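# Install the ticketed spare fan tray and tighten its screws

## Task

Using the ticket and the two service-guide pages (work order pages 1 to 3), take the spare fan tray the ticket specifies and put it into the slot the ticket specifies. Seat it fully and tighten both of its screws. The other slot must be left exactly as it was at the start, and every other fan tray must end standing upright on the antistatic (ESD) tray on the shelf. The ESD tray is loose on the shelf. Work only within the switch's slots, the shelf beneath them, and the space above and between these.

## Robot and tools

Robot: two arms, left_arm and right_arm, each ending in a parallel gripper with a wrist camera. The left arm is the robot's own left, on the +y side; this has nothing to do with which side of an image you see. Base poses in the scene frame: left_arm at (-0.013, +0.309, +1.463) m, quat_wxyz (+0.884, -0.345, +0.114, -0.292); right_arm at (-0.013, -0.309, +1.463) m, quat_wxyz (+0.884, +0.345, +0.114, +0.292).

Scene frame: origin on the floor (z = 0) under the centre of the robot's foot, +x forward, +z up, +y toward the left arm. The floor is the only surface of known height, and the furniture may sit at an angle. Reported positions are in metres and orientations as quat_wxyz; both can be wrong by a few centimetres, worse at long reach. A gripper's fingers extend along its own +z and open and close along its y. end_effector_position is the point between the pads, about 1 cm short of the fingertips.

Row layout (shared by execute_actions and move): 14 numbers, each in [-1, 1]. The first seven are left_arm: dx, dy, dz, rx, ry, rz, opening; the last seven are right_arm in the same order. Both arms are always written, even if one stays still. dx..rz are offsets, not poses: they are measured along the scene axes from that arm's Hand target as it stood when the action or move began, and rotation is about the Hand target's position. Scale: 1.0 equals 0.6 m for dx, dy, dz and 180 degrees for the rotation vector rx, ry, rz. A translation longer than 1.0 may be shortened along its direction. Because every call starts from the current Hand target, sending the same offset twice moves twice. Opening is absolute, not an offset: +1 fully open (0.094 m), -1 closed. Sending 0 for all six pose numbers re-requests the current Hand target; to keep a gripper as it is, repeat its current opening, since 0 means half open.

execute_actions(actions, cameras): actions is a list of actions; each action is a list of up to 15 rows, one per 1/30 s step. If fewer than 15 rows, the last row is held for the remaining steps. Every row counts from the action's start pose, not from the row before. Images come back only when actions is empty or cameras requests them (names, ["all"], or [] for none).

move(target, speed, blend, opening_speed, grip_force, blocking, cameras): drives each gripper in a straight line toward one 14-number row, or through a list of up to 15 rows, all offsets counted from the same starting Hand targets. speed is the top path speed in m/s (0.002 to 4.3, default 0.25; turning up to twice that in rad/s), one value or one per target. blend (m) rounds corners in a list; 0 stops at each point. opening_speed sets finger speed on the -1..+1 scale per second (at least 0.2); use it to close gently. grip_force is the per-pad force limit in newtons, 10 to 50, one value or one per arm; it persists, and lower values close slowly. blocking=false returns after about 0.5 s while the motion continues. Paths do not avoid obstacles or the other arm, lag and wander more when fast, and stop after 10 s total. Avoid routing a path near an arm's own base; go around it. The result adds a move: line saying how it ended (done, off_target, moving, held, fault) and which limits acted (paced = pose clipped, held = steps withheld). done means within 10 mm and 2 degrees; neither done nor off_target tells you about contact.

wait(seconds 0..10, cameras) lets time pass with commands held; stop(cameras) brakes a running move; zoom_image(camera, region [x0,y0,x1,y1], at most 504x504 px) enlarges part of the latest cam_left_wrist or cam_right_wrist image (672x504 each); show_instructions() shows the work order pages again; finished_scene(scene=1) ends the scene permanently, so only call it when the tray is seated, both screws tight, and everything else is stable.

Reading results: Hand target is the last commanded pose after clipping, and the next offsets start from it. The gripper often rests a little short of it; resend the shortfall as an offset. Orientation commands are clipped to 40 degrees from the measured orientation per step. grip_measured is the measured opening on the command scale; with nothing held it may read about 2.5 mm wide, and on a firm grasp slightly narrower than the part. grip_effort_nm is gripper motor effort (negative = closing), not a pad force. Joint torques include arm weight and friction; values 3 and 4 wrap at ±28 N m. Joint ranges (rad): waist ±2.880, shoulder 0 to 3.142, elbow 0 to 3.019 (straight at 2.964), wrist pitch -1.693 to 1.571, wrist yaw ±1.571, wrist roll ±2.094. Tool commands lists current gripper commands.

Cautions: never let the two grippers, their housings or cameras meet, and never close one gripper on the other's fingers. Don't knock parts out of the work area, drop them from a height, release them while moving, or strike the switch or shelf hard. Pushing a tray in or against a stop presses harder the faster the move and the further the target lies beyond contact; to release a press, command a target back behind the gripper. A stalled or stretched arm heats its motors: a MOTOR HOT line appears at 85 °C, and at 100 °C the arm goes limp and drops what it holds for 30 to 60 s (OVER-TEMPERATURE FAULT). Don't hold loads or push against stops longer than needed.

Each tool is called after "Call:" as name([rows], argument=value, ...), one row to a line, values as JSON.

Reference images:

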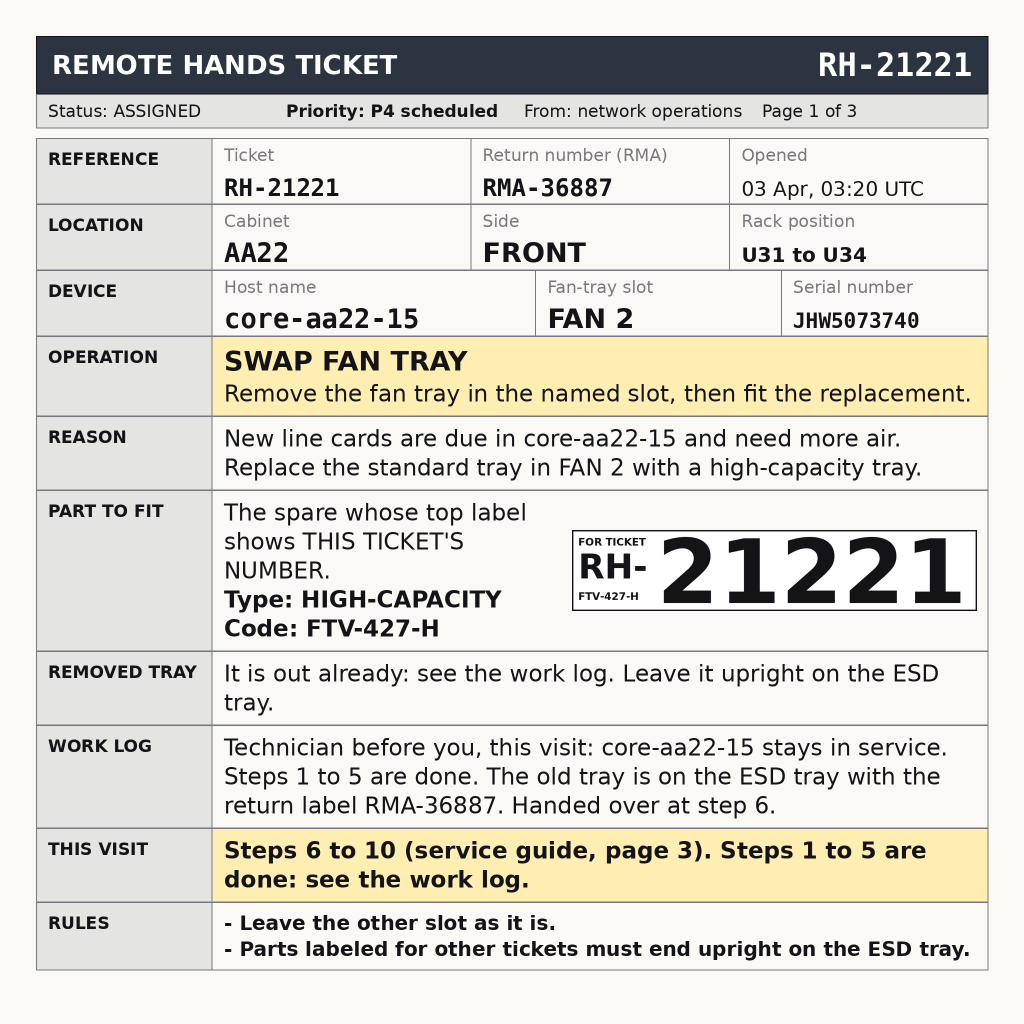

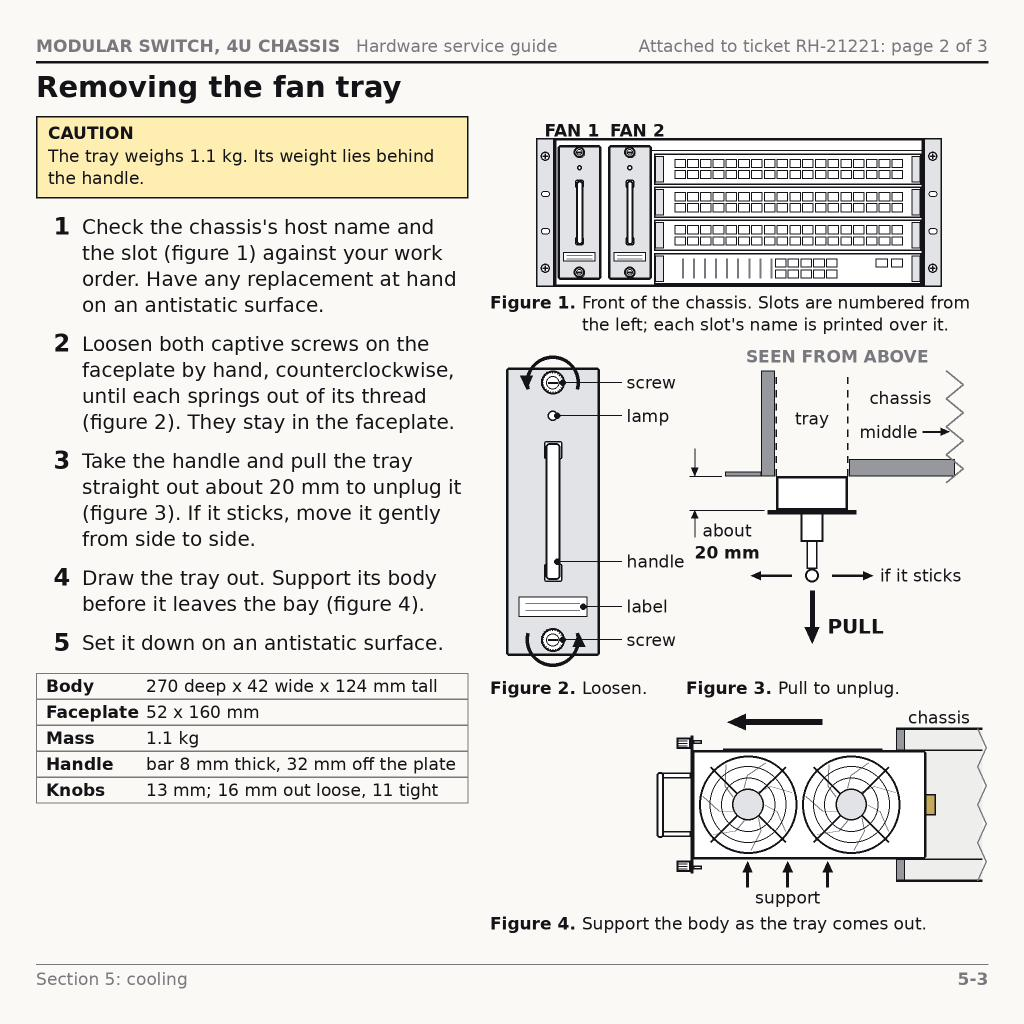

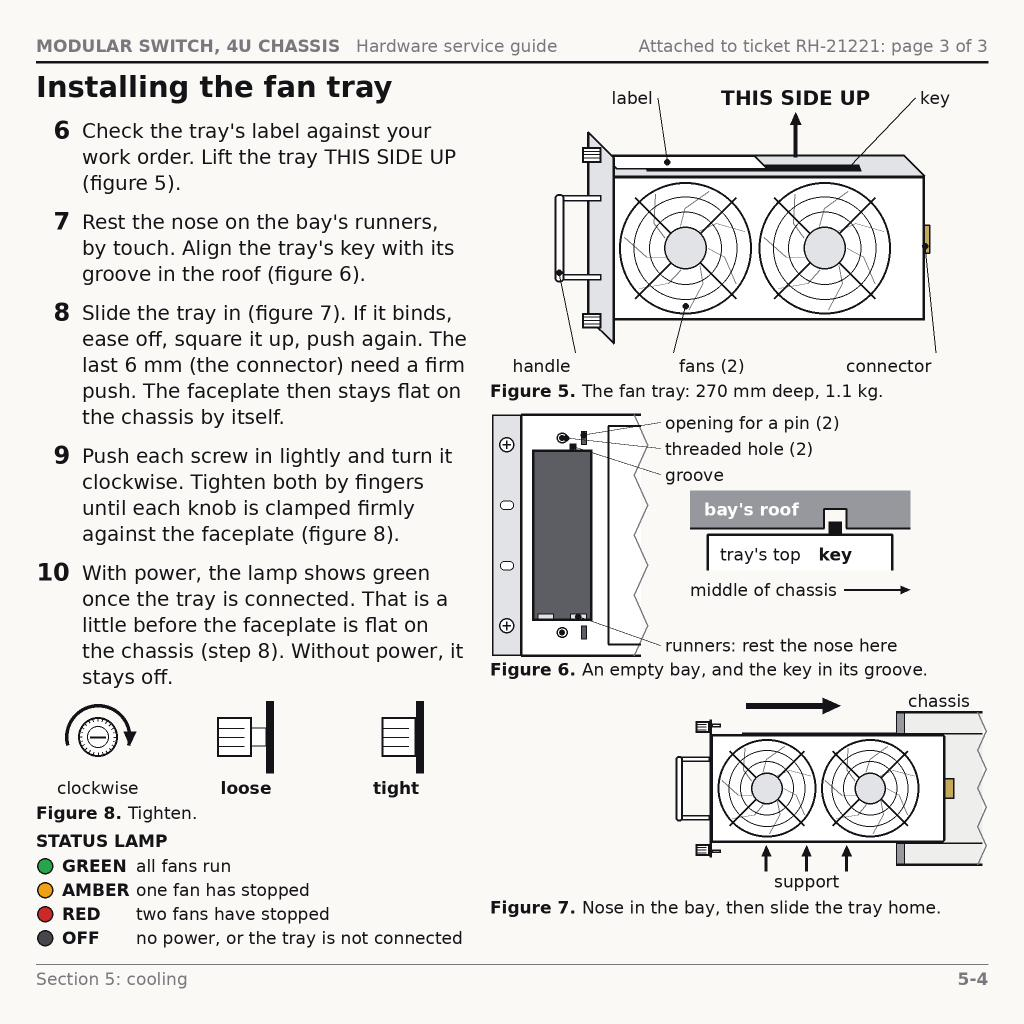

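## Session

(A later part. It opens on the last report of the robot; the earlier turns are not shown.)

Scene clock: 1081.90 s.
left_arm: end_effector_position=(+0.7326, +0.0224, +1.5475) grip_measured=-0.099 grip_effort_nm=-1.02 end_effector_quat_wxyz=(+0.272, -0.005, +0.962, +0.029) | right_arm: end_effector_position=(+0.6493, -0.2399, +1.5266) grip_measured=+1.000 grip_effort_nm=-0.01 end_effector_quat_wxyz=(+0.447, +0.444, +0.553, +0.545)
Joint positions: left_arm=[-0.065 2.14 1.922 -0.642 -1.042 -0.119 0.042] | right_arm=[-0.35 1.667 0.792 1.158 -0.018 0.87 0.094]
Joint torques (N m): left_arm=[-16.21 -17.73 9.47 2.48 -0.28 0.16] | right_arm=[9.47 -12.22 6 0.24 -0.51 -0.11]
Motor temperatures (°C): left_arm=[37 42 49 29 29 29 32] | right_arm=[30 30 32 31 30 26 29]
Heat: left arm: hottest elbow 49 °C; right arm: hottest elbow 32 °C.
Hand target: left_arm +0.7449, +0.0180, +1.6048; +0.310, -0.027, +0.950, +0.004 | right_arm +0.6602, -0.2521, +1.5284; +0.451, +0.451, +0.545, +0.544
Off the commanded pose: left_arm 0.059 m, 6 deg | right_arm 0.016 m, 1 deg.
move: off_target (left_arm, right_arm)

Call:
move(target=[0,-0.0,-0.018,0,-0.003,0,-0.3,0,0.0,0,0,0,0,1], speed=0.1, cameras=["all"])

Call:
zoom_image(camera="cam_right_wrist", region=[220, 170, 420, 370])

Scene clock: 1089.97 s.
left_arm: end_effector_position=(+0.7284, +0.0158, +1.5399) grip_measured=-0.099 grip_effort_nm=-1.03 end_effector_quat_wxyz=(+0.278, +0.000, +0.960, +0.027) | right_arm: end_effector_position=(+0.6493, -0.2399, +1.5266) grip_measured=+1.000 grip_effort_nm=-0.01 end_effector_quat_wxyz=(+0.447, +0.444, +0.553, +0.545)
Joint positions: left_arm=[-0.065 2.14 1.887 -0.581 -1.037 -0.089 0.042] | right_arm=[-0.35 1.667 0.792 1.158 -0.018 0.87 0.094]
Joint torques (N m): left_arm=[-15.5 -18.43 9.47 2.61 -0.21 0.17] | right_arm=[9.41 -12.28 6.01 0.24 -0.52 -0.1]
Heat: left arm: hottest elbow 48 °C; right arm: hottest elbow 32 °C.
Hand target: left_arm +0.7449, +0.0179, +1.5939; +0.315, -0.027, +0.949, +0.004 | right_arm +0.6602, -0.2521, +1.5284; +0.451, +0.451, +0.545, +0.544
Off the commanded pose: left_arm 0.057 m, 6 deg | right_arm 0.016 m, 1 deg.
move: off_target (left_arm, right_arm)

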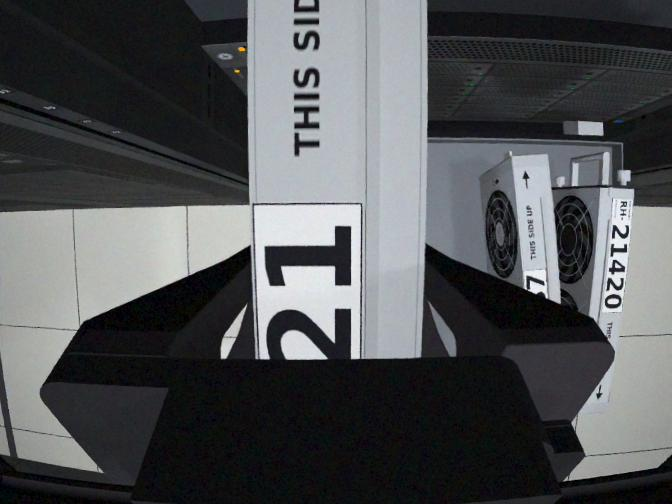

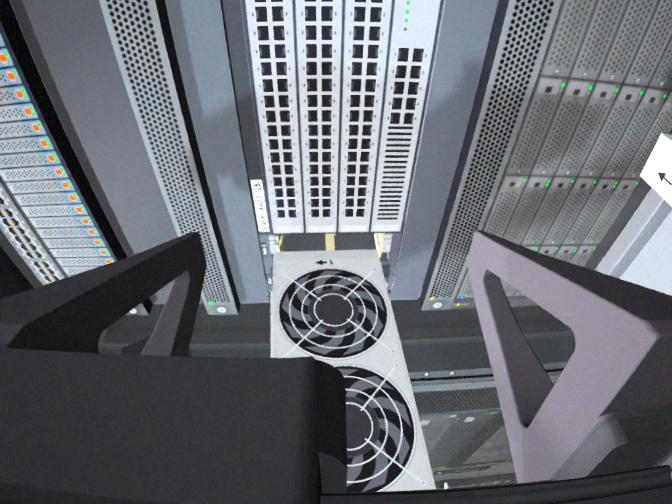

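Scaled by 2.520 from the camera's 672x504 image, which has a finer 960x720 frame.

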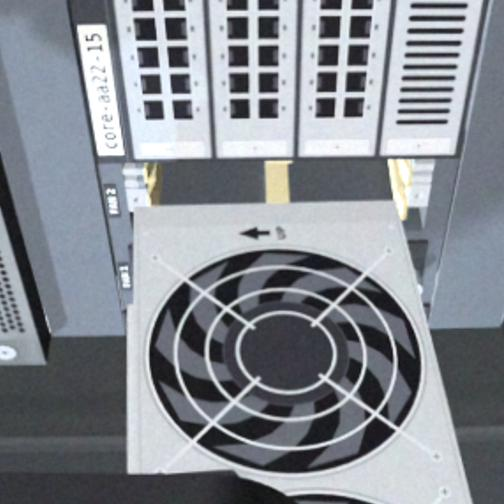

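Call:
zoom_image(camera="cam_right_wrist", region=[255, 225, 335, 285])

Call:
zoom_image(camera="cam_right_wrist", region=[340, 225, 420, 285])

Scaled by 6.300 from the camera's 672x504 image, which has a finer 960x720 frame.

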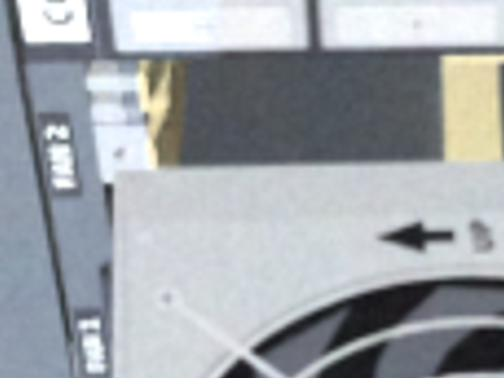

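Scaled by 6.300 from the camera's 672x504 image, which has a finer 960x720 frame.

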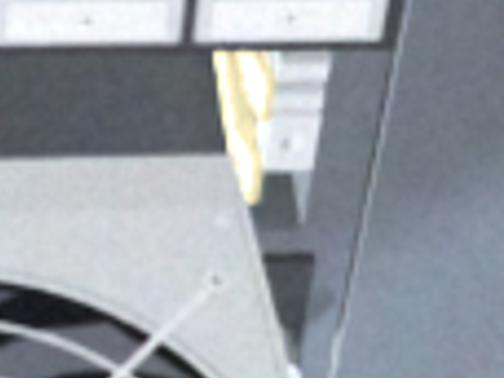

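Call:
move(target=[-0.0,0.015,-0.008,0,-0.0,0,-0.3,0,0.0,0,0,0,0,1], speed=0.1)

Scene clock: 1124.20 s.
left_arm: end_effector_position=(+0.7197, +0.0099, +1.5299) grip_measured=-0.099 grip_effort_nm=-1.03 end_effector_quat_wxyz=(+0.275, +0.011, +0.961, +0.026) | right_arm: end_effector_position=(+0.6493, -0.2399, +1.5266) grip_measured=+1.000 grip_effort_nm=-0.01 end_effector_quat_wxyz=(+0.447, +0.444, +0.553, +0.545)
Joint positions: left_arm=[-0.065 2.14 1.853 -0.555 -1.028 -0.074 0.042] | right_arm=[-0.35 1.667 0.792 1.158 -0.018 0.87 0.094]
Joint torques (N m): left_arm=[-14.15 -19.43 9.4 2.61 -0.22 0.16] | right_arm=[9.41 -12.28 6 0.24 -0.51 -0.1]
Heat: left arm: hottest elbow 46 °C; right arm: hottest elbow 32 °C.
Hand target: left_arm +0.7449, +0.0269, +1.5892; +0.315, -0.027, +0.949, +0.004 | right_arm +0.6602, -0.2521, +1.5284; +0.451, +0.451, +0.545, +0.544
Off the commanded pose: left_arm 0.067 m, 7 deg | right_arm 0.016 m, 1 deg.
move: off_target (left_arm, right_arm)

Call:
move(target=[-0.0,0.04,0.0,0,-0.0,0,-0.3,0,0.0,0,0,0,0,1], speed=0.1)

Scene clock: 1139.60 s.
left_arm: end_effector_position=(+0.7120, +0.0236, +1.5115) grip_measured=-0.099 grip_effort_nm=-1.02 end_effector_quat_wxyz=(+0.266, +0.021, +0.963, +0.030) | right_arm: end_effector_position=(+0.6493, -0.2399, +1.5266) grip_measured=+1.000 grip_effort_nm=-0.01 end_effector_quat_wxyz=(+0.447, +0.444, +0.553, +0.545)
Joint positions: left_arm=[-0.041 2.112 1.788 -0.526 -1.012 -0.05 0.042] | right_arm=[-0.35 1.667 0.792 1.158 -0.018 0.87 0.094]
Joint torques (N m): left_arm=[-14.68 -21.25 9.5 2.51 -0.25 0.19] | right_arm=[9.41 -12.28 6 0.24 -0.51 -0.11]
Heat: left arm: hottest elbow 45 °C; right arm: hottest elbow 32 °C.
Hand target: left_arm +0.7449, +0.0511, +1.5890; +0.314, -0.027, +0.949, +0.004 | right_arm +0.6602, -0.2521, +1.5284; +0.451, +0.451, +0.545, +0.544
Off the commanded pose: left_arm 0.089 m, 9 deg | right_arm 0.016 m, 1 deg.
move: off_target (left_arm, right_arm)

Call:
move(target=[0.015,-0.01,0.06,0,-0.0,0,-0.3,0,0.0,0,0,0,0,1], speed=0.1)

Call:
move(target=[0.015,0,0.03,0,-0.01,0,-0.3,0,0.0,0,0,0,0,1], speed=0.1)

Scene clock: 1160.80 s.
left_arm: end_effector_position=(+0.7067, +0.0296, +1.5110) grip_measured=-0.099 grip_effort_nm=-1.02 end_effector_quat_wxyz=(+0.249, +0.035, +0.967, +0.042) | right_arm: end_effector_position=(+0.6493, -0.2399, +1.5266) grip_measured=+1.000 grip_effort_nm=-0.01 end_effector_quat_wxyz=(+0.447, +0.444, +0.553, +0.545)
Joint positions: left_arm=[-0.041 2.112 1.805 -0.611 -1.026 -0.075 0.042] | right_arm=[-0.35 1.667 0.792 1.158 -0.018 0.87 0.094]
Joint torques (N m): left_arm=[-17.08 -21.13 14.75 1.16 -0.54 -0.05] | right_arm=[9.47 -12.22 5.98 0.23 -0.51 -0.11]
Motor temperatures (°C): left_arm=[36 41 43 30 29 29 32] | right_arm=[30 30 32 31 30 26 29]
Heat: left arm: hottest elbow 43 °C; right arm: hottest elbow 32 °C.
Hand target: left_arm +0.7540, +0.0451, +1.6251; +0.315, -0.027, +0.949, +0.004 | right_arm +0.6602, -0.2521, +1.5284; +0.451, +0.451, +0.545, +0.544
Off the commanded pose: left_arm 0.124 m, 11 deg | right_arm 0.016 m, 1 deg.
move: off_target (left_arm, right_arm)

Scene clock: 1161.97 s.
left_arm: end_effector_position=(+0.7167, +0.0372, +1.5230) grip_measured=-0.099 grip_effort_nm=-1.02 end_effector_quat_wxyz=(+0.256, +0.028, +0.965, +0.045) | right_arm: end_effector_position=(+0.6493, -0.2399, +1.5266) grip_measured=+1.000 grip_effort_nm=-0.01 end_effector_quat_wxyz=(+0.447, +0.444, +0.553, +0.545)
Joint positions: left_arm=[-0.041 2.103 1.826 -0.611 -1.036 -0.061 0.042] | right_arm=[-0.35 1.667 0.792 1.158 -0.018 0.87 0.094]
Joint torques (N m): left_arm=[-17.96 -20.95 15.06 2 -0.51 0.16] | right_arm=[9.41 -12.28 5.98 0.24 -0.51 -0.1]
Heat: left arm: hottest elbow 44 °C; right arm: hottest elbow 32 °C.
Hand target: left_arm +0.7629, +0.0451, +1.6431; +0.329, -0.027, +0.944, +0.004 | right_arm +0.6602, -0.2521, +1.5284; +0.451, +0.451, +0.545, +0.544
Off the commanded pose: left_arm 0.129 m, 12 deg | right_arm 0.016 m, 1 deg.
move: off_target (left_arm, right_arm)

Call:
move(target=[0.01,-0.045,0.012,-0.014,-0.008,0.006,-0.3,0,0.0,0,0,0,0,1], speed=0.1)

Scene clock: 1179.97 s.
left_arm: end_effector_position=(+0.7381, +0.0395, +1.5414) grip_measured=-0.099 grip_effort_nm=-1.02 end_effector_quat_wxyz=(+0.273, +0.001, +0.961, +0.032) | right_arm: end_effector_position=(+0.6493, -0.2399, +1.5266) grip_measured=+1.000 grip_effort_nm=-0.01 end_effector_quat_wxyz=(+0.447, +0.444, +0.553, +0.545)
Joint positions: left_arm=[-0.042 2.111 1.887 -0.601 -1.03 -0.068 0.042] | right_arm=[-0.35 1.667 0.792 1.158 -0.018 0.87 0.094]
Joint torques (N m): left_arm=[-19.25 -17.9 15.28 2.35 -0.39 -0.01] | right_arm=[9.41 -12.28 6 0.25 -0.51 -0.11]
Heat: left arm: hottest elbow 47 °C; right arm: hottest elbow 32 °C.
Hand target: left_arm +0.7690, +0.0181, +1.6505; +0.341, -0.043, +0.939, -0.014 | right_arm +0.6602, -0.2521, +1.5284; +0.451, +0.451, +0.545, +0.544
Off the commanded pose: left_arm 0.115 m, 11 deg | right_arm 0.016 m, 1 deg.
move: off_target (left_arm, right_arm)

Call:
move(target=[-0.015,-0.045,-0.004,0,0,0,-0.3,0,0.0,0,0,0,0,1], speed=0.1)

Scene clock: 1188.17 s.
left_arm: end_effector_position=(+0.7284, +0.0078, +1.5377) grip_measured=-0.099 grip_effort_nm=-1.03 end_effector_quat_wxyz=(+0.275, +0.004, +0.961, +0.032) | right_arm: end_effector_position=(+0.6493, -0.2399, +1.5266) grip_measured=+1.000 grip_effort_nm=-0.01 end_effector_quat_wxyz=(+0.447, +0.444, +0.553, +0.545)
Joint positions: left_arm=[-0.07 2.164 1.915 -0.601 -1.046 -0.094 0.042] | right_arm=[-0.35 1.667 0.792 1.158 -0.018 0.87 0.094]
Joint torques (N m): left_arm=[-19.14 -18.37 15.39 2.06 -0.48 -0.03] | right_arm=[9.41 -12.22 5.98 0.25 -0.51 -0.1]
Motor temperatures (°C): left_arm=[37 41 49 29 29 29 32] | right_arm=[30 30 32 31 30 26 29]
Heat: left arm: hottest elbow 49 °C; right arm: hottest elbow 32 °C.
Hand target: left_arm +0.7599, -0.0091, +1.6480; +0.341, -0.043, +0.939, -0.014 | right_arm +0.6602, -0.2521, +1.5284; +0.451, +0.451, +0.545, +0.544
Off the commanded pose: left_arm 0.116 m, 11 deg | right_arm 0.016 m, 1 deg.
move: off_target (left_arm, right_arm)

Call:
move(target=[0.0,0.045,0.0,0,0,0,-0.3,0,0.0,0,0,0,0,1], speed=0.1)

Call:
move(target=[0.0,0.015,0.0,0,0,0,-0.3,0,0.0,0,0,0,0,1], speed=0.1)

Scene clock: 1198.77 s.
left_arm: end_effector_position=(+0.7299, +0.0065, +1.5386) grip_measured=-0.099 grip_effort_nm=-1.02 end_effector_quat_wxyz=(+0.278, +0.004, +0.960, +0.028) | right_arm: end_effector_position=(+0.6493, -0.2399, +1.5266) grip_measured=+1.000 grip_effort_nm=-0.01 end_effector_quat_wxyz=(+0.447, +0.444, +0.553, +0.545)
Joint positions: left_arm=[-0.07 2.164 1.915 -0.59 -1.039 -0.087 0.042] | right_arm=[-0.35 1.667 0.792 1.158 -0.018 0.87 0.094]
Joint torques (N m): left_arm=[-17.73 -21.6 11.55 2.65 -0.24 0.17] | right_arm=[9.41 -12.22 6 0.24 -0.51 -0.1]
Heat: left arm: hottest elbow 50 °C; right arm: hottest elbow 32 °C.
Hand target: left_arm +0.7599, +0.0180, +1.6480; +0.341, -0.043, +0.939, -0.014 | right_arm +0.6602, -0.2521, +1.5284; +0.451, +0.451, +0.545, +0.544
Off the commanded pose: left_arm 0.114 m, 11 deg | right_arm 0.016 m, 1 deg.
move: off_target (left_arm, right_arm)

Scene clock: 1199.63 s.
left_arm: end_effector_position=(+0.7324, +0.0085, +1.5428) grip_measured=-0.099 grip_effort_nm=-1.03 end_effector_quat_wxyz=(+0.281, +0.004, +0.959, +0.025) | right_arm: end_effector_position=(+0.6493, -0.2399, +1.5266) grip_measured=+1.000 grip_effort_nm=-0.01 end_effector_quat_wxyz=(+0.447, +0.444, +0.553, +0.545)
Joint positions: left_arm=[-0.07 2.157 1.915 -0.583 -1.034 -0.078 0.042] | right_arm=[-0.35 1.667 0.792 1.158 -0.018 0.87 0.094]
Joint torques (N m): left_arm=[-17.08 -22.18 10.41 2.66 -0.24 0.17] | right_arm=[9.41 -12.28 6 0.24 -0.51 -0.1]
Heat: left arm: hottest elbow 50 °C; right arm: hottest elbow 32 °C.
Hand target: left_arm +0.7599, +0.0269, +1.6479; +0.341, -0.043, +0.939, -0.014 | right_arm +0.6602, -0.2521, +1.5284; +0.451, +0.451, +0.545, +0.544
Off the commanded pose: left_arm 0.110 m, 10 deg | right_arm 0.016 m, 1 deg.
move: off_target (left_arm, right_arm)

Stepping y further.

Call:
move(target=[0.0,0.015,0.0,0,0,0,-0.3,0,0.0,0,0,0,0,1], speed=0.1)

Call:
move(target=[0.0,0.008,0.0,0,0,0,-0.3,0,0.0,0,0,0,0,1], speed=0.1)

Scene clock: 1206.37 s.
left_arm: end_effector_position=(+0.7342, +0.0148, +1.5498) grip_measured=-0.099 grip_effort_nm=-1.02 end_effector_quat_wxyz=(+0.284, +0.003, +0.958, +0.022) | right_arm: end_effector_position=(+0.6493, -0.2399, +1.5266) grip_measured=+1.000 grip_effort_nm=-0.01 end_effector_quat_wxyz=(+0.447, +0.444, +0.553, +0.545)
Joint positions: left_arm=[-0.07 2.139 1.905 -0.578 -1.03 -0.069 0.042] | right_arm=[-0.35 1.667 0.792 1.158 -0.018 0.87 0.094]
Joint torques (N m): left_arm=[-16.56 -22.24 9.95 2.69 -0.21 0.18] | right_arm=[9.47 -12.28 6 0.23 -0.51 -0.1]
Heat: left arm: hottest elbow 50 °C; right arm: hottest elbow 32 °C.
Hand target: left_arm +0.7600, +0.0361, +1.6482; +0.341, -0.043, +0.939, -0.014 | right_arm +0.6602, -0.2521, +1.5284; +0.451, +0.451, +0.545, +0.544
Off the commanded pose: left_arm 0.104 m, 10 deg | right_arm 0.016 m, 1 deg.
move: off_target (left_arm, right_arm)

Scene clock: 1207.10 s.
left_arm: end_effector_position=(+0.7321, +0.0163, +1.5499) grip_measured=-0.099 grip_effort_nm=-1.03 end_effector_quat_wxyz=(+0.284, +0.006, +0.959, +0.021) | right_arm: end_effector_position=(+0.6493, -0.2399, +1.5266) grip_measured=+1.000 grip_effort_nm=-0.01 end_effector_quat_wxyz=(+0.447, +0.444, +0.553, +0.545)
Joint positions: left_arm=[-0.07 2.131 1.892 -0.575 -1.027 -0.065 0.042] | right_arm=[-0.35 1.667 0.792 1.158 -0.018 0.87 0.094]
Joint torques (N m): left_arm=[-16.44 -22.12 10.09 2.65 -0.21 0.19] | right_arm=[9.41 -12.22 6 0.24 -0.51 -0.11]
Heat: left arm: hottest elbow 50 °C; right arm: hottest elbow 32 °C.
Hand target: left_arm +0.7599, +0.0408, +1.6480; +0.341, -0.043, +0.939, -0.014 | right_arm +0.6602, -0.2521, +1.5284; +0.451, +0.451, +0.545, +0.544
Off the commanded pose: left_arm 0.105 m, 10 deg | right_arm 0.016 m, 1 deg.
move: off_target (left_arm, right_arm)

Call:
move(target=[0.0,0.012,-0.02,0,0.005,0,-0.3,0,0.0,0,0,0,0,1], speed=0.1)

Call:
move(target=[0.0,0.008,-0.008,0,0.0,0,-0.3,0,0.0,0,0,0,0,1], speed=0.1)

Scene clock: 1215.47 s.
left_arm: end_effector_position=(+0.7303, +0.0171, +1.5505) grip_measured=-0.099 grip_effort_nm=-1.03 end_effector_quat_wxyz=(+0.283, +0.008, +0.959, +0.017) | right_arm: end_effector_position=(+0.6493, -0.2399, +1.5266) grip_measured=+1.000 grip_effort_nm=-0.01 end_effector_quat_wxyz=(+0.447, +0.444, +0.553, +0.545)
Joint positions: left_arm=[-0.07 2.121 1.88 -0.572 -1.017 -0.064 0.042] | right_arm=[-0.35 1.667 0.792 1.158 -0.018 0.87 0.094]
Joint torques (N m): left_arm=[-14.92 -21.83 9.77 2.48 -0.12 0.13] | right_arm=[9.47 -12.28 6 0.24 -0.51 -0.11]
Heat: left arm: hottest elbow 49 °C; right arm: hottest elbow 32 °C.
Hand target: left_arm +0.7599, +0.0479, +1.6360; +0.333, -0.043, +0.942, -0.014 | right_arm +0.6602, -0.2521, +1.5284; +0.451, +0.451, +0.545, +0.544
Off the commanded pose: left_arm 0.096 m, 9 deg | right_arm 0.016 m, 1 deg.
move: off_target (left_arm, right_arm)

Scene clock: 1216.27 s.
left_arm: end_effector_position=(+0.7273, +0.0170, +1.5489) grip_measured=-0.099 grip_effort_nm=-1.02 end_effector_quat_wxyz=(+0.283, +0.010, +0.959, +0.015) | right_arm: end_effector_position=(+0.6493, -0.2399, +1.5266) grip_measured=+1.000 grip_effort_nm=-0.01 end_effector_quat_wxyz=(+0.447, +0.444, +0.553, +0.545)
Joint positions: left_arm=[-0.07 2.114 1.863 -0.561 -1.012 -0.06 0.042] | right_arm=[-0.35 1.667 0.792 1.158 -0.018 0.87 0.094]
Joint torques (N m): left_arm=[-14.39 -21.89 9.61 2.7 -0.12 0.16] | right_arm=[9.41 -12.22 6 0.24 -0.52 -0.1]
Heat: left arm: hottest elbow 49 °C; right arm: hottest elbow 32 °C.
Hand target: left_arm +0.7599, +0.0528, +1.6312; +0.333, -0.043, +0.942, -0.014 | right_arm +0.6602, -0.2521, +1.5284; +0.451, +0.451, +0.545, +0.544
Off the commanded pose: left_arm 0.095 m, 9 deg | right_arm 0.016 m, 1 deg.
move: off_target (left_arm, right_arm)

Call:
move(target=[0.0,0.01,-0.03,0.006,0.004,0.006,-0.3,0,0.0,0,0,0,0,1], speed=0.1)

Call:
move(target=[0.0,0.005,-0.01,0,0.0,0,-0.3,0,0.0,0,0,0,0,1], speed=0.1, cameras=["cam_right_wrist"])

Call:
zoom_image(camera="cam_right_wrist", region=[240, 210, 420, 310])

Scene clock: 1234.03 s.
left_arm: end_effector_position=(+0.7303, +0.0294, +1.5365) grip_measured=-0.099 grip_effort_nm=-1.02 end_effector_quat_wxyz=(+0.280, +0.000, +0.960, +0.023) | right_arm: end_effector_position=(+0.6493, -0.2399, +1.5266) grip_measured=+1.000 grip_effort_nm=-0.01 end_effector_quat_wxyz=(+0.447, +0.444, +0.553, +0.545)
Joint positions: left_arm=[-0.049 2.107 1.844 -0.54 -1.018 -0.059 0.042] | right_arm=[-0.35 1.667 0.792 1.158 -0.018 0.87 0.094]
Joint torques (N m): left_arm=[-14.74 -21.3 9.48 2.58 -0.38 0.16] | right_arm=[9.41 -12.28 6 0.24 -0.51 -0.1]
Heat: left arm: hottest elbow 46 °C; right arm: hottest elbow 32 °C.
Hand target: left_arm +0.7599, +0.0588, +1.6133; +0.328, -0.049, +0.943, -0.002 | right_arm +0.6602, -0.2521, +1.5284; +0.451, +0.451, +0.545, +0.544
Off the commanded pose: left_arm 0.087 m, 9 deg | right_arm 0.016 m, 1 deg.
move: off_target (left_arm, right_arm)

Scene clock: 1234.93 s.
left_arm: end_effector_position=(+0.7274, +0.0290, +1.5294) grip_measured=-0.099 grip_effort_nm=-1.02 end_effector_quat_wxyz=(+0.280, +0.002, +0.960, +0.025) | right_arm: end_effector_position=(+0.6493, -0.2399, +1.5266) grip_measured=+1.000 grip_effort_nm=-0.01 end_effector_quat_wxyz=(+0.447, +0.444, +0.553, +0.545)
Joint positions: left_arm=[-0.044 2.107 1.824 -0.518 -1.017 -0.05 0.042] | right_arm=[-0.35 1.667 0.792 1.158 -0.018 0.87 0.094]
Joint torques (N m): left_arm=[-13.51 -21.83 9.39 2.63 -0.15 0.17] | right_arm=[9.41 -12.34 6 0.25 -0.52 -0.11]
Heat: left arm: hottest elbow 46 °C; right arm: hottest elbow 32 °C.
Hand target: left_arm +0.7599, +0.0617, +1.6072; +0.328, -0.049, +0.943, -0.002 | right_arm +0.6602, -0.2521, +1.5284; +0.451, +0.451, +0.545, +0.544
Off the commanded pose: left_arm 0.091 m, 9 deg | right_arm 0.016 m, 1 deg.
move: off_target (left_arm, right_arm)
Images, in order (width x height): cam_right_wrist 672x504.

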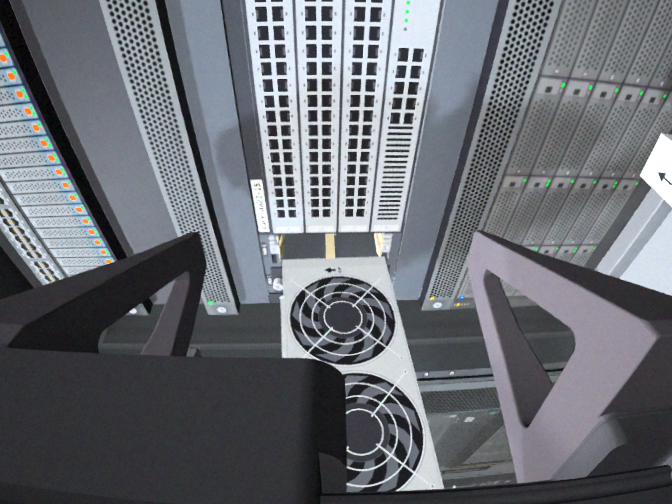

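Scaled by 2.800 from the camera's 672x504 image, which has a finer 960x720 frame.

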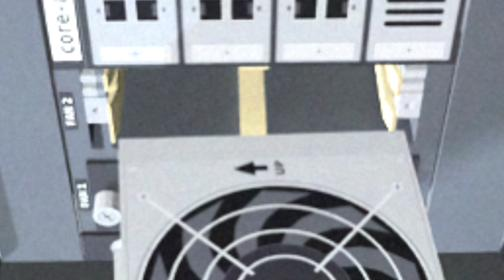

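Call:
move([
  [-0.03,-0.126,-0.05,0,0,0,-0.3,0,0,0,0,0,0,1],
  [-0.03,-0.036,0.1,0,0,0,-0.3,0,0,0,0,0,0,1],
  [-0.025,-0.111,-0.034,0,0,0,-0.3,0,0,0,0,0,0,1],
  [-0.02,-0.051,0.071,0,0,0,-0.3,0,0,0,0,0,0,1],
  [-0.0115,-0.094,-0.007,0,0,0,-0.3,0,0,0,0,0,0,1],
  [-0.0115,-0.064,0.047,0,0,0,-0.3,0,0,0,0,0,0,1],
  [-0.0115,-0.082,0.013,0,0,0,-0.3,0,0,0,0,0,0,1],
  [-0.0115,-0.076,0.026,0,0,0,-0.3,0,0,0,0,0,0,1],
], speed=0.25, blend=0.003)

Scene clock: 1261.50 s.
left_arm: end_effector_position=(+0.7118, +0.0184, +1.5106) grip_measured=-0.099 grip_effort_nm=-1.02 end_effector_quat_wxyz=(+0.263, -0.002, +0.964, +0.040) | right_arm: end_effector_position=(+0.6493, -0.2399, +1.5266) grip_measured=+1.000 grip_effort_nm=-0.01 end_effector_quat_wxyz=(+0.447, +0.444, +0.553, +0.545)
Joint positions: left_arm=[-0.049 2.141 1.825 -0.564 -1.049 -0.119 0.042] | right_arm=[-0.35 1.667 0.792 1.158 -0.018 0.87 0.094]
Joint torques (N m): left_arm=[-17.9 -19.72 14.91 1.57 -0.49 0.14] | right_arm=[9.41 -12.22 6 0.23 -0.51 -0.1]
Heat: left arm: hottest elbow 45 °C; right arm: hottest elbow 32 °C.
Hand target: left_arm +0.7530, +0.0161, +1.6229; +0.328, -0.049, +0.943, -0.001 | right_arm +0.6602, -0.2521, +1.5284; +0.451, +0.451, +0.545, +0.544
Off the commanded pose: left_arm 0.119 m, 11 deg | right_arm 0.016 m, 1 deg.
move: off_target (left_arm, right_arm)

Call:
move(target=[0.015,0.0,0.03,0,0.0,0,-0.3,0,0.0,0,0,0,0,1], speed=0.1)

Scene clock: 1277.50 s.
left_arm: end_effector_position=(+0.7328, +0.0296, +1.5340) grip_measured=-0.099 grip_effort_nm=-1.03 end_effector_quat_wxyz=(+0.268, -0.011, +0.962, +0.040) | right_arm: end_effector_position=(+0.6493, -0.2399, +1.5266) grip_measured=+1.000 grip_effort_nm=-0.01 end_effector_quat_wxyz=(+0.447, +0.444, +0.553, +0.545)
Joint positions: left_arm=[-0.049 2.141 1.904 -0.623 -1.055 -0.119 0.042] | right_arm=[-0.35 1.667 0.792 1.158 -0.018 0.87 0.094]
Joint torques (N m): left_arm=[-18.67 -18.14 15.25 1.09 -0.54 0.04] | right_arm=[9.41 -12.22 6 0.23 -0.51 -0.1]
Heat: left arm: hottest elbow 49 °C; right arm: hottest elbow 32 °C.
Hand target: left_arm +0.7619, +0.0161, +1.6408; +0.328, -0.049, +0.943, -0.001 | right_arm +0.6602, -0.2521, +1.5284; +0.451, +0.451, +0.545, +0.544
Off the commanded pose: left_arm 0.112 m, 10 deg | right_arm 0.016 m, 1 deg.
move: off_target (left_arm, right_arm)

Call:
move(target=[0.0,0.0,0.0,-0.006,0.0,-0.012,-0.3,0,0.0,0,0,0,0,1], speed=0.1, cameras=["cam_right_wrist"])

Call:
zoom_image(camera="cam_right_wrist", region=[240, 210, 420, 310])

Scene clock: 1291.63 s.
left_arm: end_effector_position=(+0.7327, +0.0240, +1.5336) grip_measured=-0.099 grip_effort_nm=-1.02 end_effector_quat_wxyz=(+0.267, -0.002, +0.963, +0.025) | right_arm: end_effector_position=(+0.6493, -0.2399, +1.5266) grip_measured=+1.000 grip_effort_nm=-0.01 end_effector_quat_wxyz=(+0.447, +0.444, +0.553, +0.545)
Joint positions: left_arm=[-0.049 2.141 1.905 -0.623 -1.021 -0.108 0.042] | right_arm=[-0.35 1.667 0.792 1.158 -0.018 0.87 0.094]
Joint torques (N m): left_arm=[-18.55 -19.49 14.2 1.5 -0.25 0.15] | right_arm=[9.47 -12.28 6 0.24 -0.51 -0.1]
Heat: left arm: hottest elbow 51 °C; right arm: hottest elbow 32 °C.
Hand target: left_arm +0.7620, +0.0161, +1.6409; +0.327, -0.034, +0.944, -0.017 | right_arm +0.6602, -0.2521, +1.5284; +0.451, +0.451, +0.545, +0.544
Off the commanded pose: left_arm 0.111 m, 9 deg | right_arm 0.016 m, 1 deg.
move: off_target (left_arm, right_arm)
Images, in order (width x height): cam_right_wrist 672x504.

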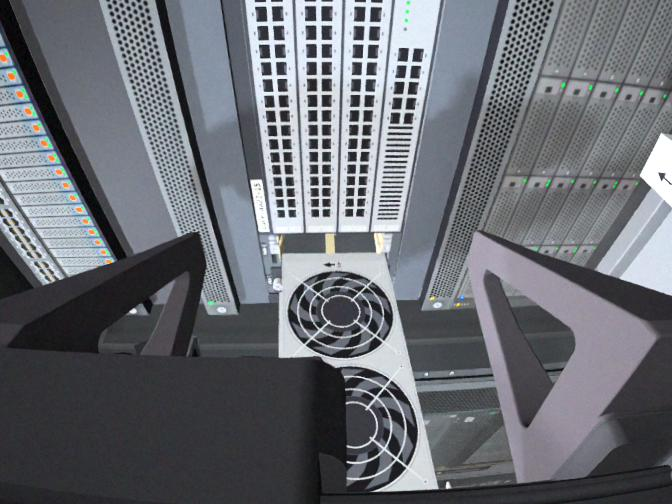

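Scaled by 2.800 from the camera's 672x504 image, which has a finer 960x720 frame.

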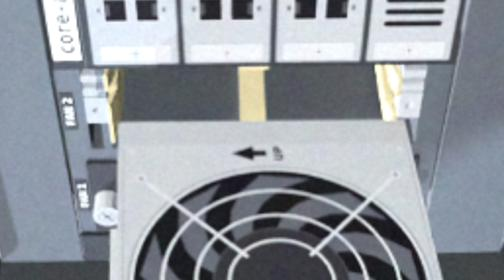

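Call:
move(target=[0.018,0.0,0.01,0,0.0,-0.005,-0.3,0,0.0,0,0,0,0,1], speed=0.05, cameras=["cam_right_wrist"])

Call:
zoom_image(camera="cam_right_wrist", region=[240, 210, 420, 310])

Scene clock: 1312.87 s.
left_arm: end_effector_position=(+0.7434, +0.0277, +1.5458) grip_measured=-0.099 grip_effort_nm=-1.02 end_effector_quat_wxyz=(+0.270, +0.002, +0.963, +0.020) | right_arm: end_effector_position=(+0.6493, -0.2399, +1.5266) grip_measured=+1.000 grip_effort_nm=-0.01 end_effector_quat_wxyz=(+0.447, +0.444, +0.553, +0.545)
Joint positions: left_arm=[-0.049 2.141 1.945 -0.647 -1.009 -0.089 0.042] | right_arm=[-0.35 1.667 0.792 1.158 -0.018 0.87 0.094]
Joint torques (N m): left_arm=[-18.14 -18.32 15.42 1.17 -0.22 0.15] | right_arm=[9.41 -12.28 6 0.25 -0.52 -0.1]
Heat: left arm: hottest elbow 52 °C; right arm: hottest elbow 32 °C.
Hand target: left_arm +0.7728, +0.0161, +1.6469; +0.327, -0.027, +0.944, -0.019 | right_arm +0.6602, -0.2521, +1.5284; +0.451, +0.451, +0.545, +0.544
Off the commanded pose: left_arm 0.106 m, 9 deg | right_arm 0.016 m, 1 deg.
move: off_target (left_arm, right_arm)
Images, in order (width x height): cam_right_wrist 672x504.

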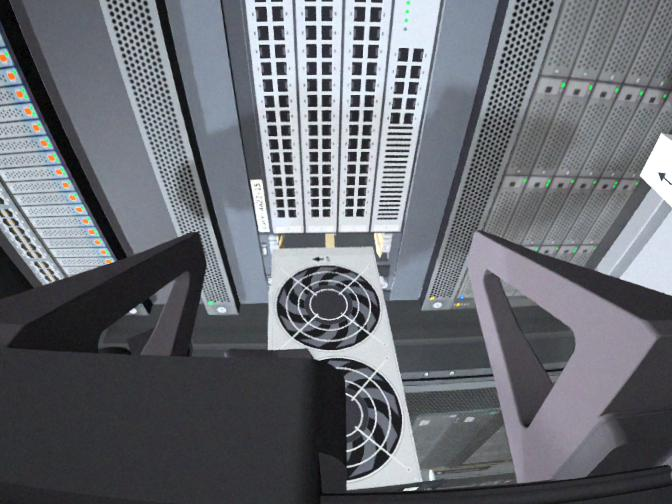

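Scaled by 2.800 from the camera's 672x504 image, which has a finer 960x720 frame.

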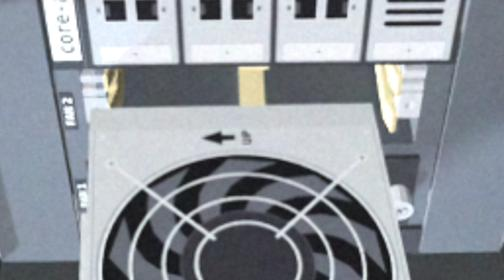

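Call:
move(target=[0.02,-0.02,-0.035,0,0.0,0,-0.3,0,0.0,0,0,0,0,1], speed=0.05)

Scene clock: 1337.27 s.
left_arm: end_effector_position=(+0.7423, +0.0062, +1.5292) grip_measured=-0.099 grip_effort_nm=-1.02 end_effector_quat_wxyz=(+0.264, +0.021, +0.964, +0.018) | right_arm: end_effector_position=(+0.6493, -0.2399, +1.5266) grip_measured=+1.000 grip_effort_nm=-0.01 end_effector_quat_wxyz=(+0.447, +0.444, +0.553, +0.545)
Joint positions: left_arm=[-0.049 2.193 1.979 -0.647 -0.996 -0.07 0.042] | right_arm=[-0.35 1.667 0.792 1.158 -0.018 0.87 0.094]
Joint torques (N m): left_arm=[-17.44 -19.08 15.24 2.54 -0.21 0.17] | right_arm=[9.41 -12.28 5.98 0.24 -0.51 -0.11]
Heat: left arm: hottest elbow 51 °C; right arm: hottest elbow 32 °C.
Hand target: left_arm +0.7847, +0.0041, +1.6259; +0.327, -0.027, +0.944, -0.019 | right_arm +0.6602, -0.2521, +1.5284; +0.451, +0.451, +0.545, +0.544
Off the commanded pose: left_arm 0.106 m, 10 deg | right_arm 0.016 m, 1 deg.
move: off_target (left_arm, right_arm)

Call:
move(target=[0.0,0.01,0.004,0.002,-0.006,0.016,-0.3,0,0.0,0,0,0,0,1], speed=0.05)

Scene clock: 1352.70 s.
left_arm: end_effector_position=(+0.7485, +0.0109, +1.5332) grip_measured=-0.099 grip_effort_nm=-1.03 end_effector_quat_wxyz=(+0.276, +0.000, +0.961, +0.028) | right_arm: end_effector_position=(+0.6493, -0.2399, +1.5266) grip_measured=+1.000 grip_effort_nm=-0.01 end_effector_quat_wxyz=(+0.447, +0.444, +0.553, +0.545)
Joint positions: left_arm=[-0.049 2.193 1.979 -0.606 -1.027 -0.07 0.042] | right_arm=[-0.35 1.667 0.792 1.158 -0.018 0.87 0.094]
Joint torques (N m): left_arm=[-17.38 -19.37 14.26 2.67 -0.45 0.11] | right_arm=[9.41 -12.28 6.01 0.24 -0.51 -0.1]
Heat: left arm: hottest elbow 50 °C; right arm: hottest elbow 32 °C.
Hand target: left_arm +0.7848, +0.0101, +1.6283; +0.336, -0.049, +0.940, -0.008 | right_arm +0.6602, -0.2521, +1.5284; +0.451, +0.451, +0.545, +0.544
Off the commanded pose: left_arm 0.102 m, 10 deg | right_arm 0.016 m, 1 deg.
move: off_target (left_arm, right_arm)

Call:
move(target=[-0.01,0.05,0.0,0.0,0,0.0,-0.3,0,0.0,0,0,0,0,1], speed=0.1)

Call:
move(target=[0,0.012,0.0,0.0,0,0.0,-0.3,0,0.0,0,0,0,0,1], speed=0.1)

Scene clock: 1365.47 s.
left_arm: end_effector_position=(+0.7483, +0.0097, +1.5330) grip_measured=-0.099 grip_effort_nm=-1.02 end_effector_quat_wxyz=(+0.282, +0.001, +0.959, +0.024) | right_arm: end_effector_position=(+0.6493, -0.2399, +1.5266) grip_measured=+1.000 grip_effort_nm=-0.01 end_effector_quat_wxyz=(+0.447, +0.444, +0.553, +0.545)
Joint positions: left_arm=[-0.049 2.187 1.961 -0.572 -1.02 -0.052 0.042] | right_arm=[-0.35 1.667 0.792 1.158 -0.018 0.87 0.094]
Joint torques (N m): left_arm=[-16.03 -23.36 9.57 2.63 -0.18 0.18] | right_arm=[9.41 -12.28 6 0.24 -0.51 -0.11]
Heat: left arm: hottest elbow 50 °C; right arm: hottest elbow 32 °C.
Hand target: left_arm +0.7788, +0.0402, +1.6284; +0.337, -0.049, +0.940, -0.008 | right_arm +0.6602, -0.2521, +1.5284; +0.451, +0.451, +0.545, +0.544
Off the commanded pose: left_arm 0.105 m, 10 deg | right_arm 0.016 m, 1 deg.
move: off_target (left_arm, right_arm)

Scene clock: 1366.33 s.
left_arm: end_effector_position=(+0.7474, +0.0157, +1.5378) grip_measured=-0.099 grip_effort_nm=-1.03 end_effector_quat_wxyz=(+0.284, +0.002, +0.959, +0.022) | right_arm: end_effector_position=(+0.6493, -0.2399, +1.5266) grip_measured=+1.000 grip_effort_nm=-0.01 end_effector_quat_wxyz=(+0.447, +0.444, +0.553, +0.545)
Joint positions: left_arm=[-0.049 2.166 1.94 -0.565 -1.016 -0.045 0.042] | right_arm=[-0.35 1.667 0.792 1.158 -0.018 0.87 0.094]
Joint torques (N m): left_arm=[-15.38 -22.65 9.76 2.7 -0.17 0.18] | right_arm=[9.41 -12.22 6 0.24 -0.51 -0.1]
Heat: left arm: hottest elbow 50 °C; right arm: hottest elbow 32 °C.
Hand target: left_arm +0.7787, +0.0472, +1.6282; +0.336, -0.049, +0.940, -0.008 | right_arm +0.6602, -0.2521, +1.5284; +0.451, +0.451, +0.545, +0.544
Off the commanded pose: left_arm 0.101 m, 9 deg | right_arm 0.016 m, 1 deg.
move: off_target (left_arm, right_arm)

Call:
move(target=[-0.005,0.012,-0.008,0.004,0.004,0.002,-0.3,0,0.0,0,0,0,0,1], speed=0.1, cameras=["cam_right_wrist"])

Call:
zoom_image(camera="cam_right_wrist", region=[240, 210, 420, 310])

Scene clock: 1375.20 s.
left_arm: end_effector_position=(+0.7443, +0.0172, +1.5365) grip_measured=-0.099 grip_effort_nm=-1.03 end_effector_quat_wxyz=(+0.282, +0.004, +0.959, +0.024) | right_arm: end_effector_position=(+0.6493, -0.2399, +1.5266) grip_measured=+1.000 grip_effort_nm=-0.01 end_effector_quat_wxyz=(+0.447, +0.444, +0.553, +0.545)
Joint positions: left_arm=[-0.049 2.159 1.926 -0.562 -1.019 -0.044 0.042] | right_arm=[-0.35 1.667 0.792 1.158 -0.018 0.87 0.094]
Joint torques (N m): left_arm=[-15.03 -22.71 9.85 2.1 -0.4 0.09] | right_arm=[9.41 -12.28 6 0.24 -0.51 -0.1]
Heat: left arm: hottest elbow 49 °C; right arm: hottest elbow 32 °C.
Hand target: left_arm +0.7757, +0.0545, +1.6235; +0.331, -0.050, +0.942, -0.001 | right_arm +0.6602, -0.2521, +1.5284; +0.451, +0.451, +0.545, +0.544
Off the commanded pose: left_arm 0.100 m, 9 deg | right_arm 0.016 m, 1 deg.
move: off_target (left_arm, right_arm)
Images, in order (width x height): cam_right_wrist 672x504.

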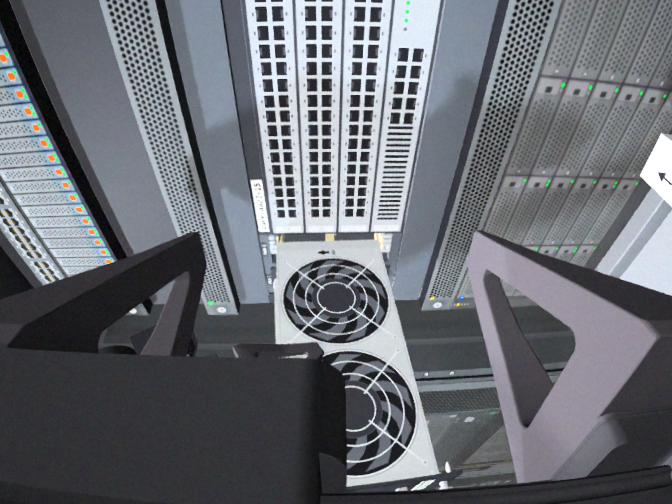

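Scaled by 2.800 from the camera's 672x504 image, which has a finer 960x720 frame.

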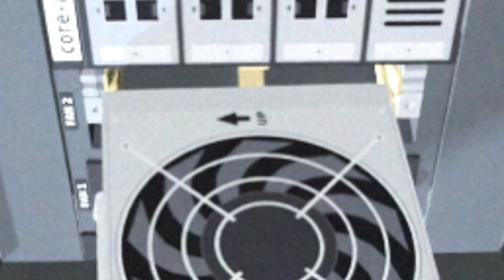

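Call:
move(target=[0,0.014,-0.010,0.009,0.0,0.0,-0.3,0,0.0,0,0,0,0,1], speed=0.1, cameras=["cam_right_wrist"])

Call:
zoom_image(camera="cam_right_wrist", region=[240, 210, 420, 310])

Scene clock: 1390.60 s.
left_arm: end_effector_position=(+0.7433, +0.0250, +1.5342) grip_measured=-0.099 grip_effort_nm=-1.02 end_effector_quat_wxyz=(+0.282, +0.009, +0.959, +0.036) | right_arm: end_effector_position=(+0.6493, -0.2399, +1.5266) grip_measured=+1.000 grip_effort_nm=-0.01 end_effector_quat_wxyz=(+0.447, +0.444, +0.553, +0.545)
Joint positions: left_arm=[-0.044 2.148 1.907 -0.549 -1.034 -0.023 0.042] | right_arm=[-0.35 1.667 0.792 1.158 -0.018 0.87 0.094]
Joint torques (N m): left_arm=[-14.62 -22.77 9.42 2.7 -0.43 0.19] | right_arm=[9.41 -12.22 6 0.23 -0.51 -0.11]
Heat: left arm: hottest elbow 49 °C; right arm: hottest elbow 32 °C.
Hand target: left_arm +0.7759, +0.0631, +1.6174; +0.332, -0.046, +0.942, +0.012 | right_arm +0.6602, -0.2521, +1.5284; +0.451, +0.451, +0.545, +0.544
Off the commanded pose: left_arm 0.097 m, 9 deg | right_arm 0.016 m, 1 deg.
move: off_target (left_arm, right_arm)
Images, in order (width x height): cam_right_wrist 672x504.

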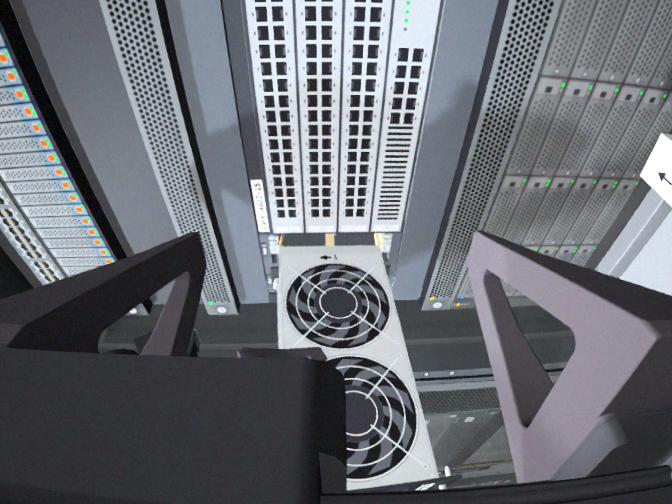

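Scaled by 2.800 from the camera's 672x504 image, which has a finer 960x720 frame.

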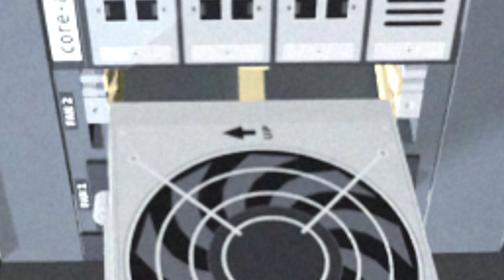

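Call:
move(target=[0.02,-0.005,0.0,0.0,0.0,-0.003,-0.3,0,0.0,0,0,0,0,1], speed=0.05)

Scene clock: 1420.03 s.
left_arm: end_effector_position=(+0.7433, +0.0270, +1.5312) grip_measured=-0.099 grip_effort_nm=-1.03 end_effector_quat_wxyz=(+0.280, +0.016, +0.959, +0.037) | right_arm: end_effector_position=(+0.6493, -0.2399, +1.5266) grip_measured=+1.000 grip_effort_nm=-0.01 end_effector_quat_wxyz=(+0.447, +0.444, +0.553, +0.545)
Joint positions: left_arm=[-0.039 2.145 1.901 -0.548 -1.029 -0.006 0.042] | right_arm=[-0.35 1.667 0.792 1.158 -0.018 0.87 0.094]
Joint torques (N m): left_arm=[-14.56 -21.13 12.86 2.04 -0.19 0.17] | right_arm=[9.41 -12.22 6 0.24 -0.51 -0.1]
Motor temperatures (°C): left_arm=[37 46 46 29 29 29 32] | right_arm=[30 31 32 31 30 26 29]
Heat: left arm: hottest shoulder 46 °C; right arm: hottest elbow 32 °C.
Hand target: left_arm +0.7877, +0.0599, +1.6174; +0.332, -0.041, +0.942, +0.011 | right_arm +0.6602, -0.2521, +1.5284; +0.451, +0.451, +0.545, +0.544
Off the commanded pose: left_arm 0.103 m, 10 deg | right_arm 0.016 m, 1 deg.
move: off_target (left_arm, right_arm)

Call:
move(target=[0.025,0.0,0.0,0.0,-0.004,-0.003,-0.3,0,0.0,0,0,0,0,1], speed=0.05)

Scene clock: 1439.03 s.
left_arm: end_effector_position=(+0.7463, +0.0302, +1.5254) grip_measured=-0.099 grip_effort_nm=-1.02 end_effector_quat_wxyz=(+0.277, +0.032, +0.960, +0.038) | right_arm: end_effector_position=(+0.6493, -0.2399, +1.5266) grip_measured=+1.000 grip_effort_nm=-0.01 end_effector_quat_wxyz=(+0.447, +0.444, +0.553, +0.545)
Joint positions: left_arm=[-0.028 2.145 1.901 -0.545 -1.014 0.03 0.042] | right_arm=[-0.35 1.667 0.792 1.158 -0.018 0.87 0.094]
Joint torques (N m): left_arm=[-14.68 -20.78 14.87 2.85 -0.17 0.19] | right_arm=[9.41 -12.28 5.98 0.24 -0.51 -0.1]
Heat: left arm: hottest elbow 46 °C; right arm: hottest elbow 32 °C.
Hand target: left_arm +0.8027, +0.0599, +1.6174; +0.338, -0.037, +0.941, +0.009 | right_arm +0.6602, -0.2521, +1.5284; +0.451, +0.451, +0.545, +0.544
Off the commanded pose: left_arm 0.112 m, 11 deg | right_arm 0.016 m, 1 deg.
move: off_target (left_arm, right_arm)

Call:
move([
  [-0.171,-0.150,0.024,-0.0144,-0.0006,-0.0032,-0.3,0,0.0,0,0,0,0,1],
  [-0.043,-0.070,0.024,-0.0144,-0.0006,-0.0032,-0.3,0,0.0,0,0,0,0,1],
], speed=0.1)

Scene clock: 1478.20 s.
left_arm: end_effector_position=(+0.7354, +0.0063, +1.5529) grip_measured=-0.099 grip_effort_nm=-1.03 end_effector_quat_wxyz=(+0.292, +0.005, +0.956, +0.014) | right_arm: end_effector_position=(+0.6493, -0.2399, +1.5266) grip_measured=+1.000 grip_effort_nm=-0.01 end_effector_quat_wxyz=(+0.447, +0.444, +0.553, +0.545)
Joint positions: left_arm=[-0.077 2.145 1.907 -0.548 -1.02 -0.052 0.042] | right_arm=[-0.35 1.667 0.792 1.158 -0.018 0.87 0.094]
Joint torques (N m): left_arm=[-15.03 -18.32 15.58 1.25 -0.14 0.16] | right_arm=[9.41 -12.28 6 0.24 -0.52 -0.1]
Motor temperatures (°C): left_arm=[37 41 48 29 29 29 32] | right_arm=[30 31 32 31 30 26 29]
Heat: left arm: hottest elbow 48 °C; right arm: hottest elbow 32 °C.
Hand target: left_arm +0.7769, +0.0178, +1.6317; +0.337, -0.040, +0.940, -0.014 | right_arm +0.6602, -0.2521, +1.5284; +0.451, +0.451, +0.545, +0.544
Off the commanded pose: left_arm 0.090 m, 8 deg | right_arm 0.016 m, 1 deg.
move: off_target (left_arm, right_arm)

Call:
move([
  [-0.128,-0.05,-0.02,0.006,0.011,0.0,-0.3,0,0.0,0,0,0,0,1],
  [0.0,0.03,-0.02,0.006,0.011,0.0,-0.3,0,0.0,0,0,0,0,1],
], speed=0.1)

Scene clock: 1493.00 s.
left_arm: end_effector_position=(+0.7287, +0.0139, +1.5339) grip_measured=-0.099 grip_effort_nm=-1.02 end_effector_quat_wxyz=(+0.272, +0.015, +0.962, +0.024) | right_arm: end_effector_position=(+0.6493, -0.2399, +1.5266) grip_measured=+1.000 grip_effort_nm=-0.01 end_effector_quat_wxyz=(+0.447, +0.444, +0.553, +0.545)
Joint positions: left_arm=[-0.059 2.145 1.892 -0.592 -1.016 -0.069 0.042] | right_arm=[-0.35 1.667 0.792 1.158 -0.018 0.87 0.094]
Joint torques (N m): left_arm=[-15.33 -19.37 15.28 1.21 -0.21 0.16] | right_arm=[9.41 -12.28 6 0.23 -0.51 -0.1]
Heat: left arm: hottest elbow 49 °C; right arm: hottest elbow 32 °C.
Hand target: left_arm +0.7770, +0.0360, +1.6198; +0.322, -0.037, +0.946, -0.004 | right_arm +0.6602, -0.2521, +1.5284; +0.451, +0.451, +0.545, +0.544
Off the commanded pose: left_arm 0.101 m, 9 deg | right_arm 0.016 m, 1 deg.
move: off_target (left_arm, right_arm)

Call:
move(target=[0.018,0.008,0.0,0.0,-0.003,0.005,-0.3,0,0.0,0,0,0,0,1], speed=0.05)

Scene clock: 1504.73 s.
left_arm: end_effector_position=(+0.7399, +0.0197, +1.5419) grip_measured=-0.099 grip_effort_nm=-1.03 end_effector_quat_wxyz=(+0.278, +0.009, +0.960, +0.023) | right_arm: end_effector_position=(+0.6493, -0.2399, +1.5266) grip_measured=+1.000 grip_effort_nm=-0.01 end_effector_quat_wxyz=(+0.447, +0.444, +0.553, +0.545)
Joint positions: left_arm=[-0.054 2.145 1.92 -0.593 -1.016 -0.056 0.042] | right_arm=[-0.35 1.667 0.792 1.158 -0.018 0.87 0.094]
Joint torques (N m): left_arm=[-14.21 -18.84 15.41 1.7 -0.26 0.15] | right_arm=[9.41 -12.22 5.98 0.23 -0.51 -0.11]
Heat: left arm: hottest elbow 52 °C; right arm: hottest elbow 32 °C.
Hand target: left_arm +0.7877, +0.0407, +1.6197; +0.326, -0.044, +0.944, -0.002 | right_arm +0.6602, -0.2521, +1.5284; +0.451, +0.451, +0.545, +0.544
Off the commanded pose: left_arm 0.094 m, 9 deg | right_arm 0.016 m, 1 deg.
move: off_target (left_arm, right_arm)


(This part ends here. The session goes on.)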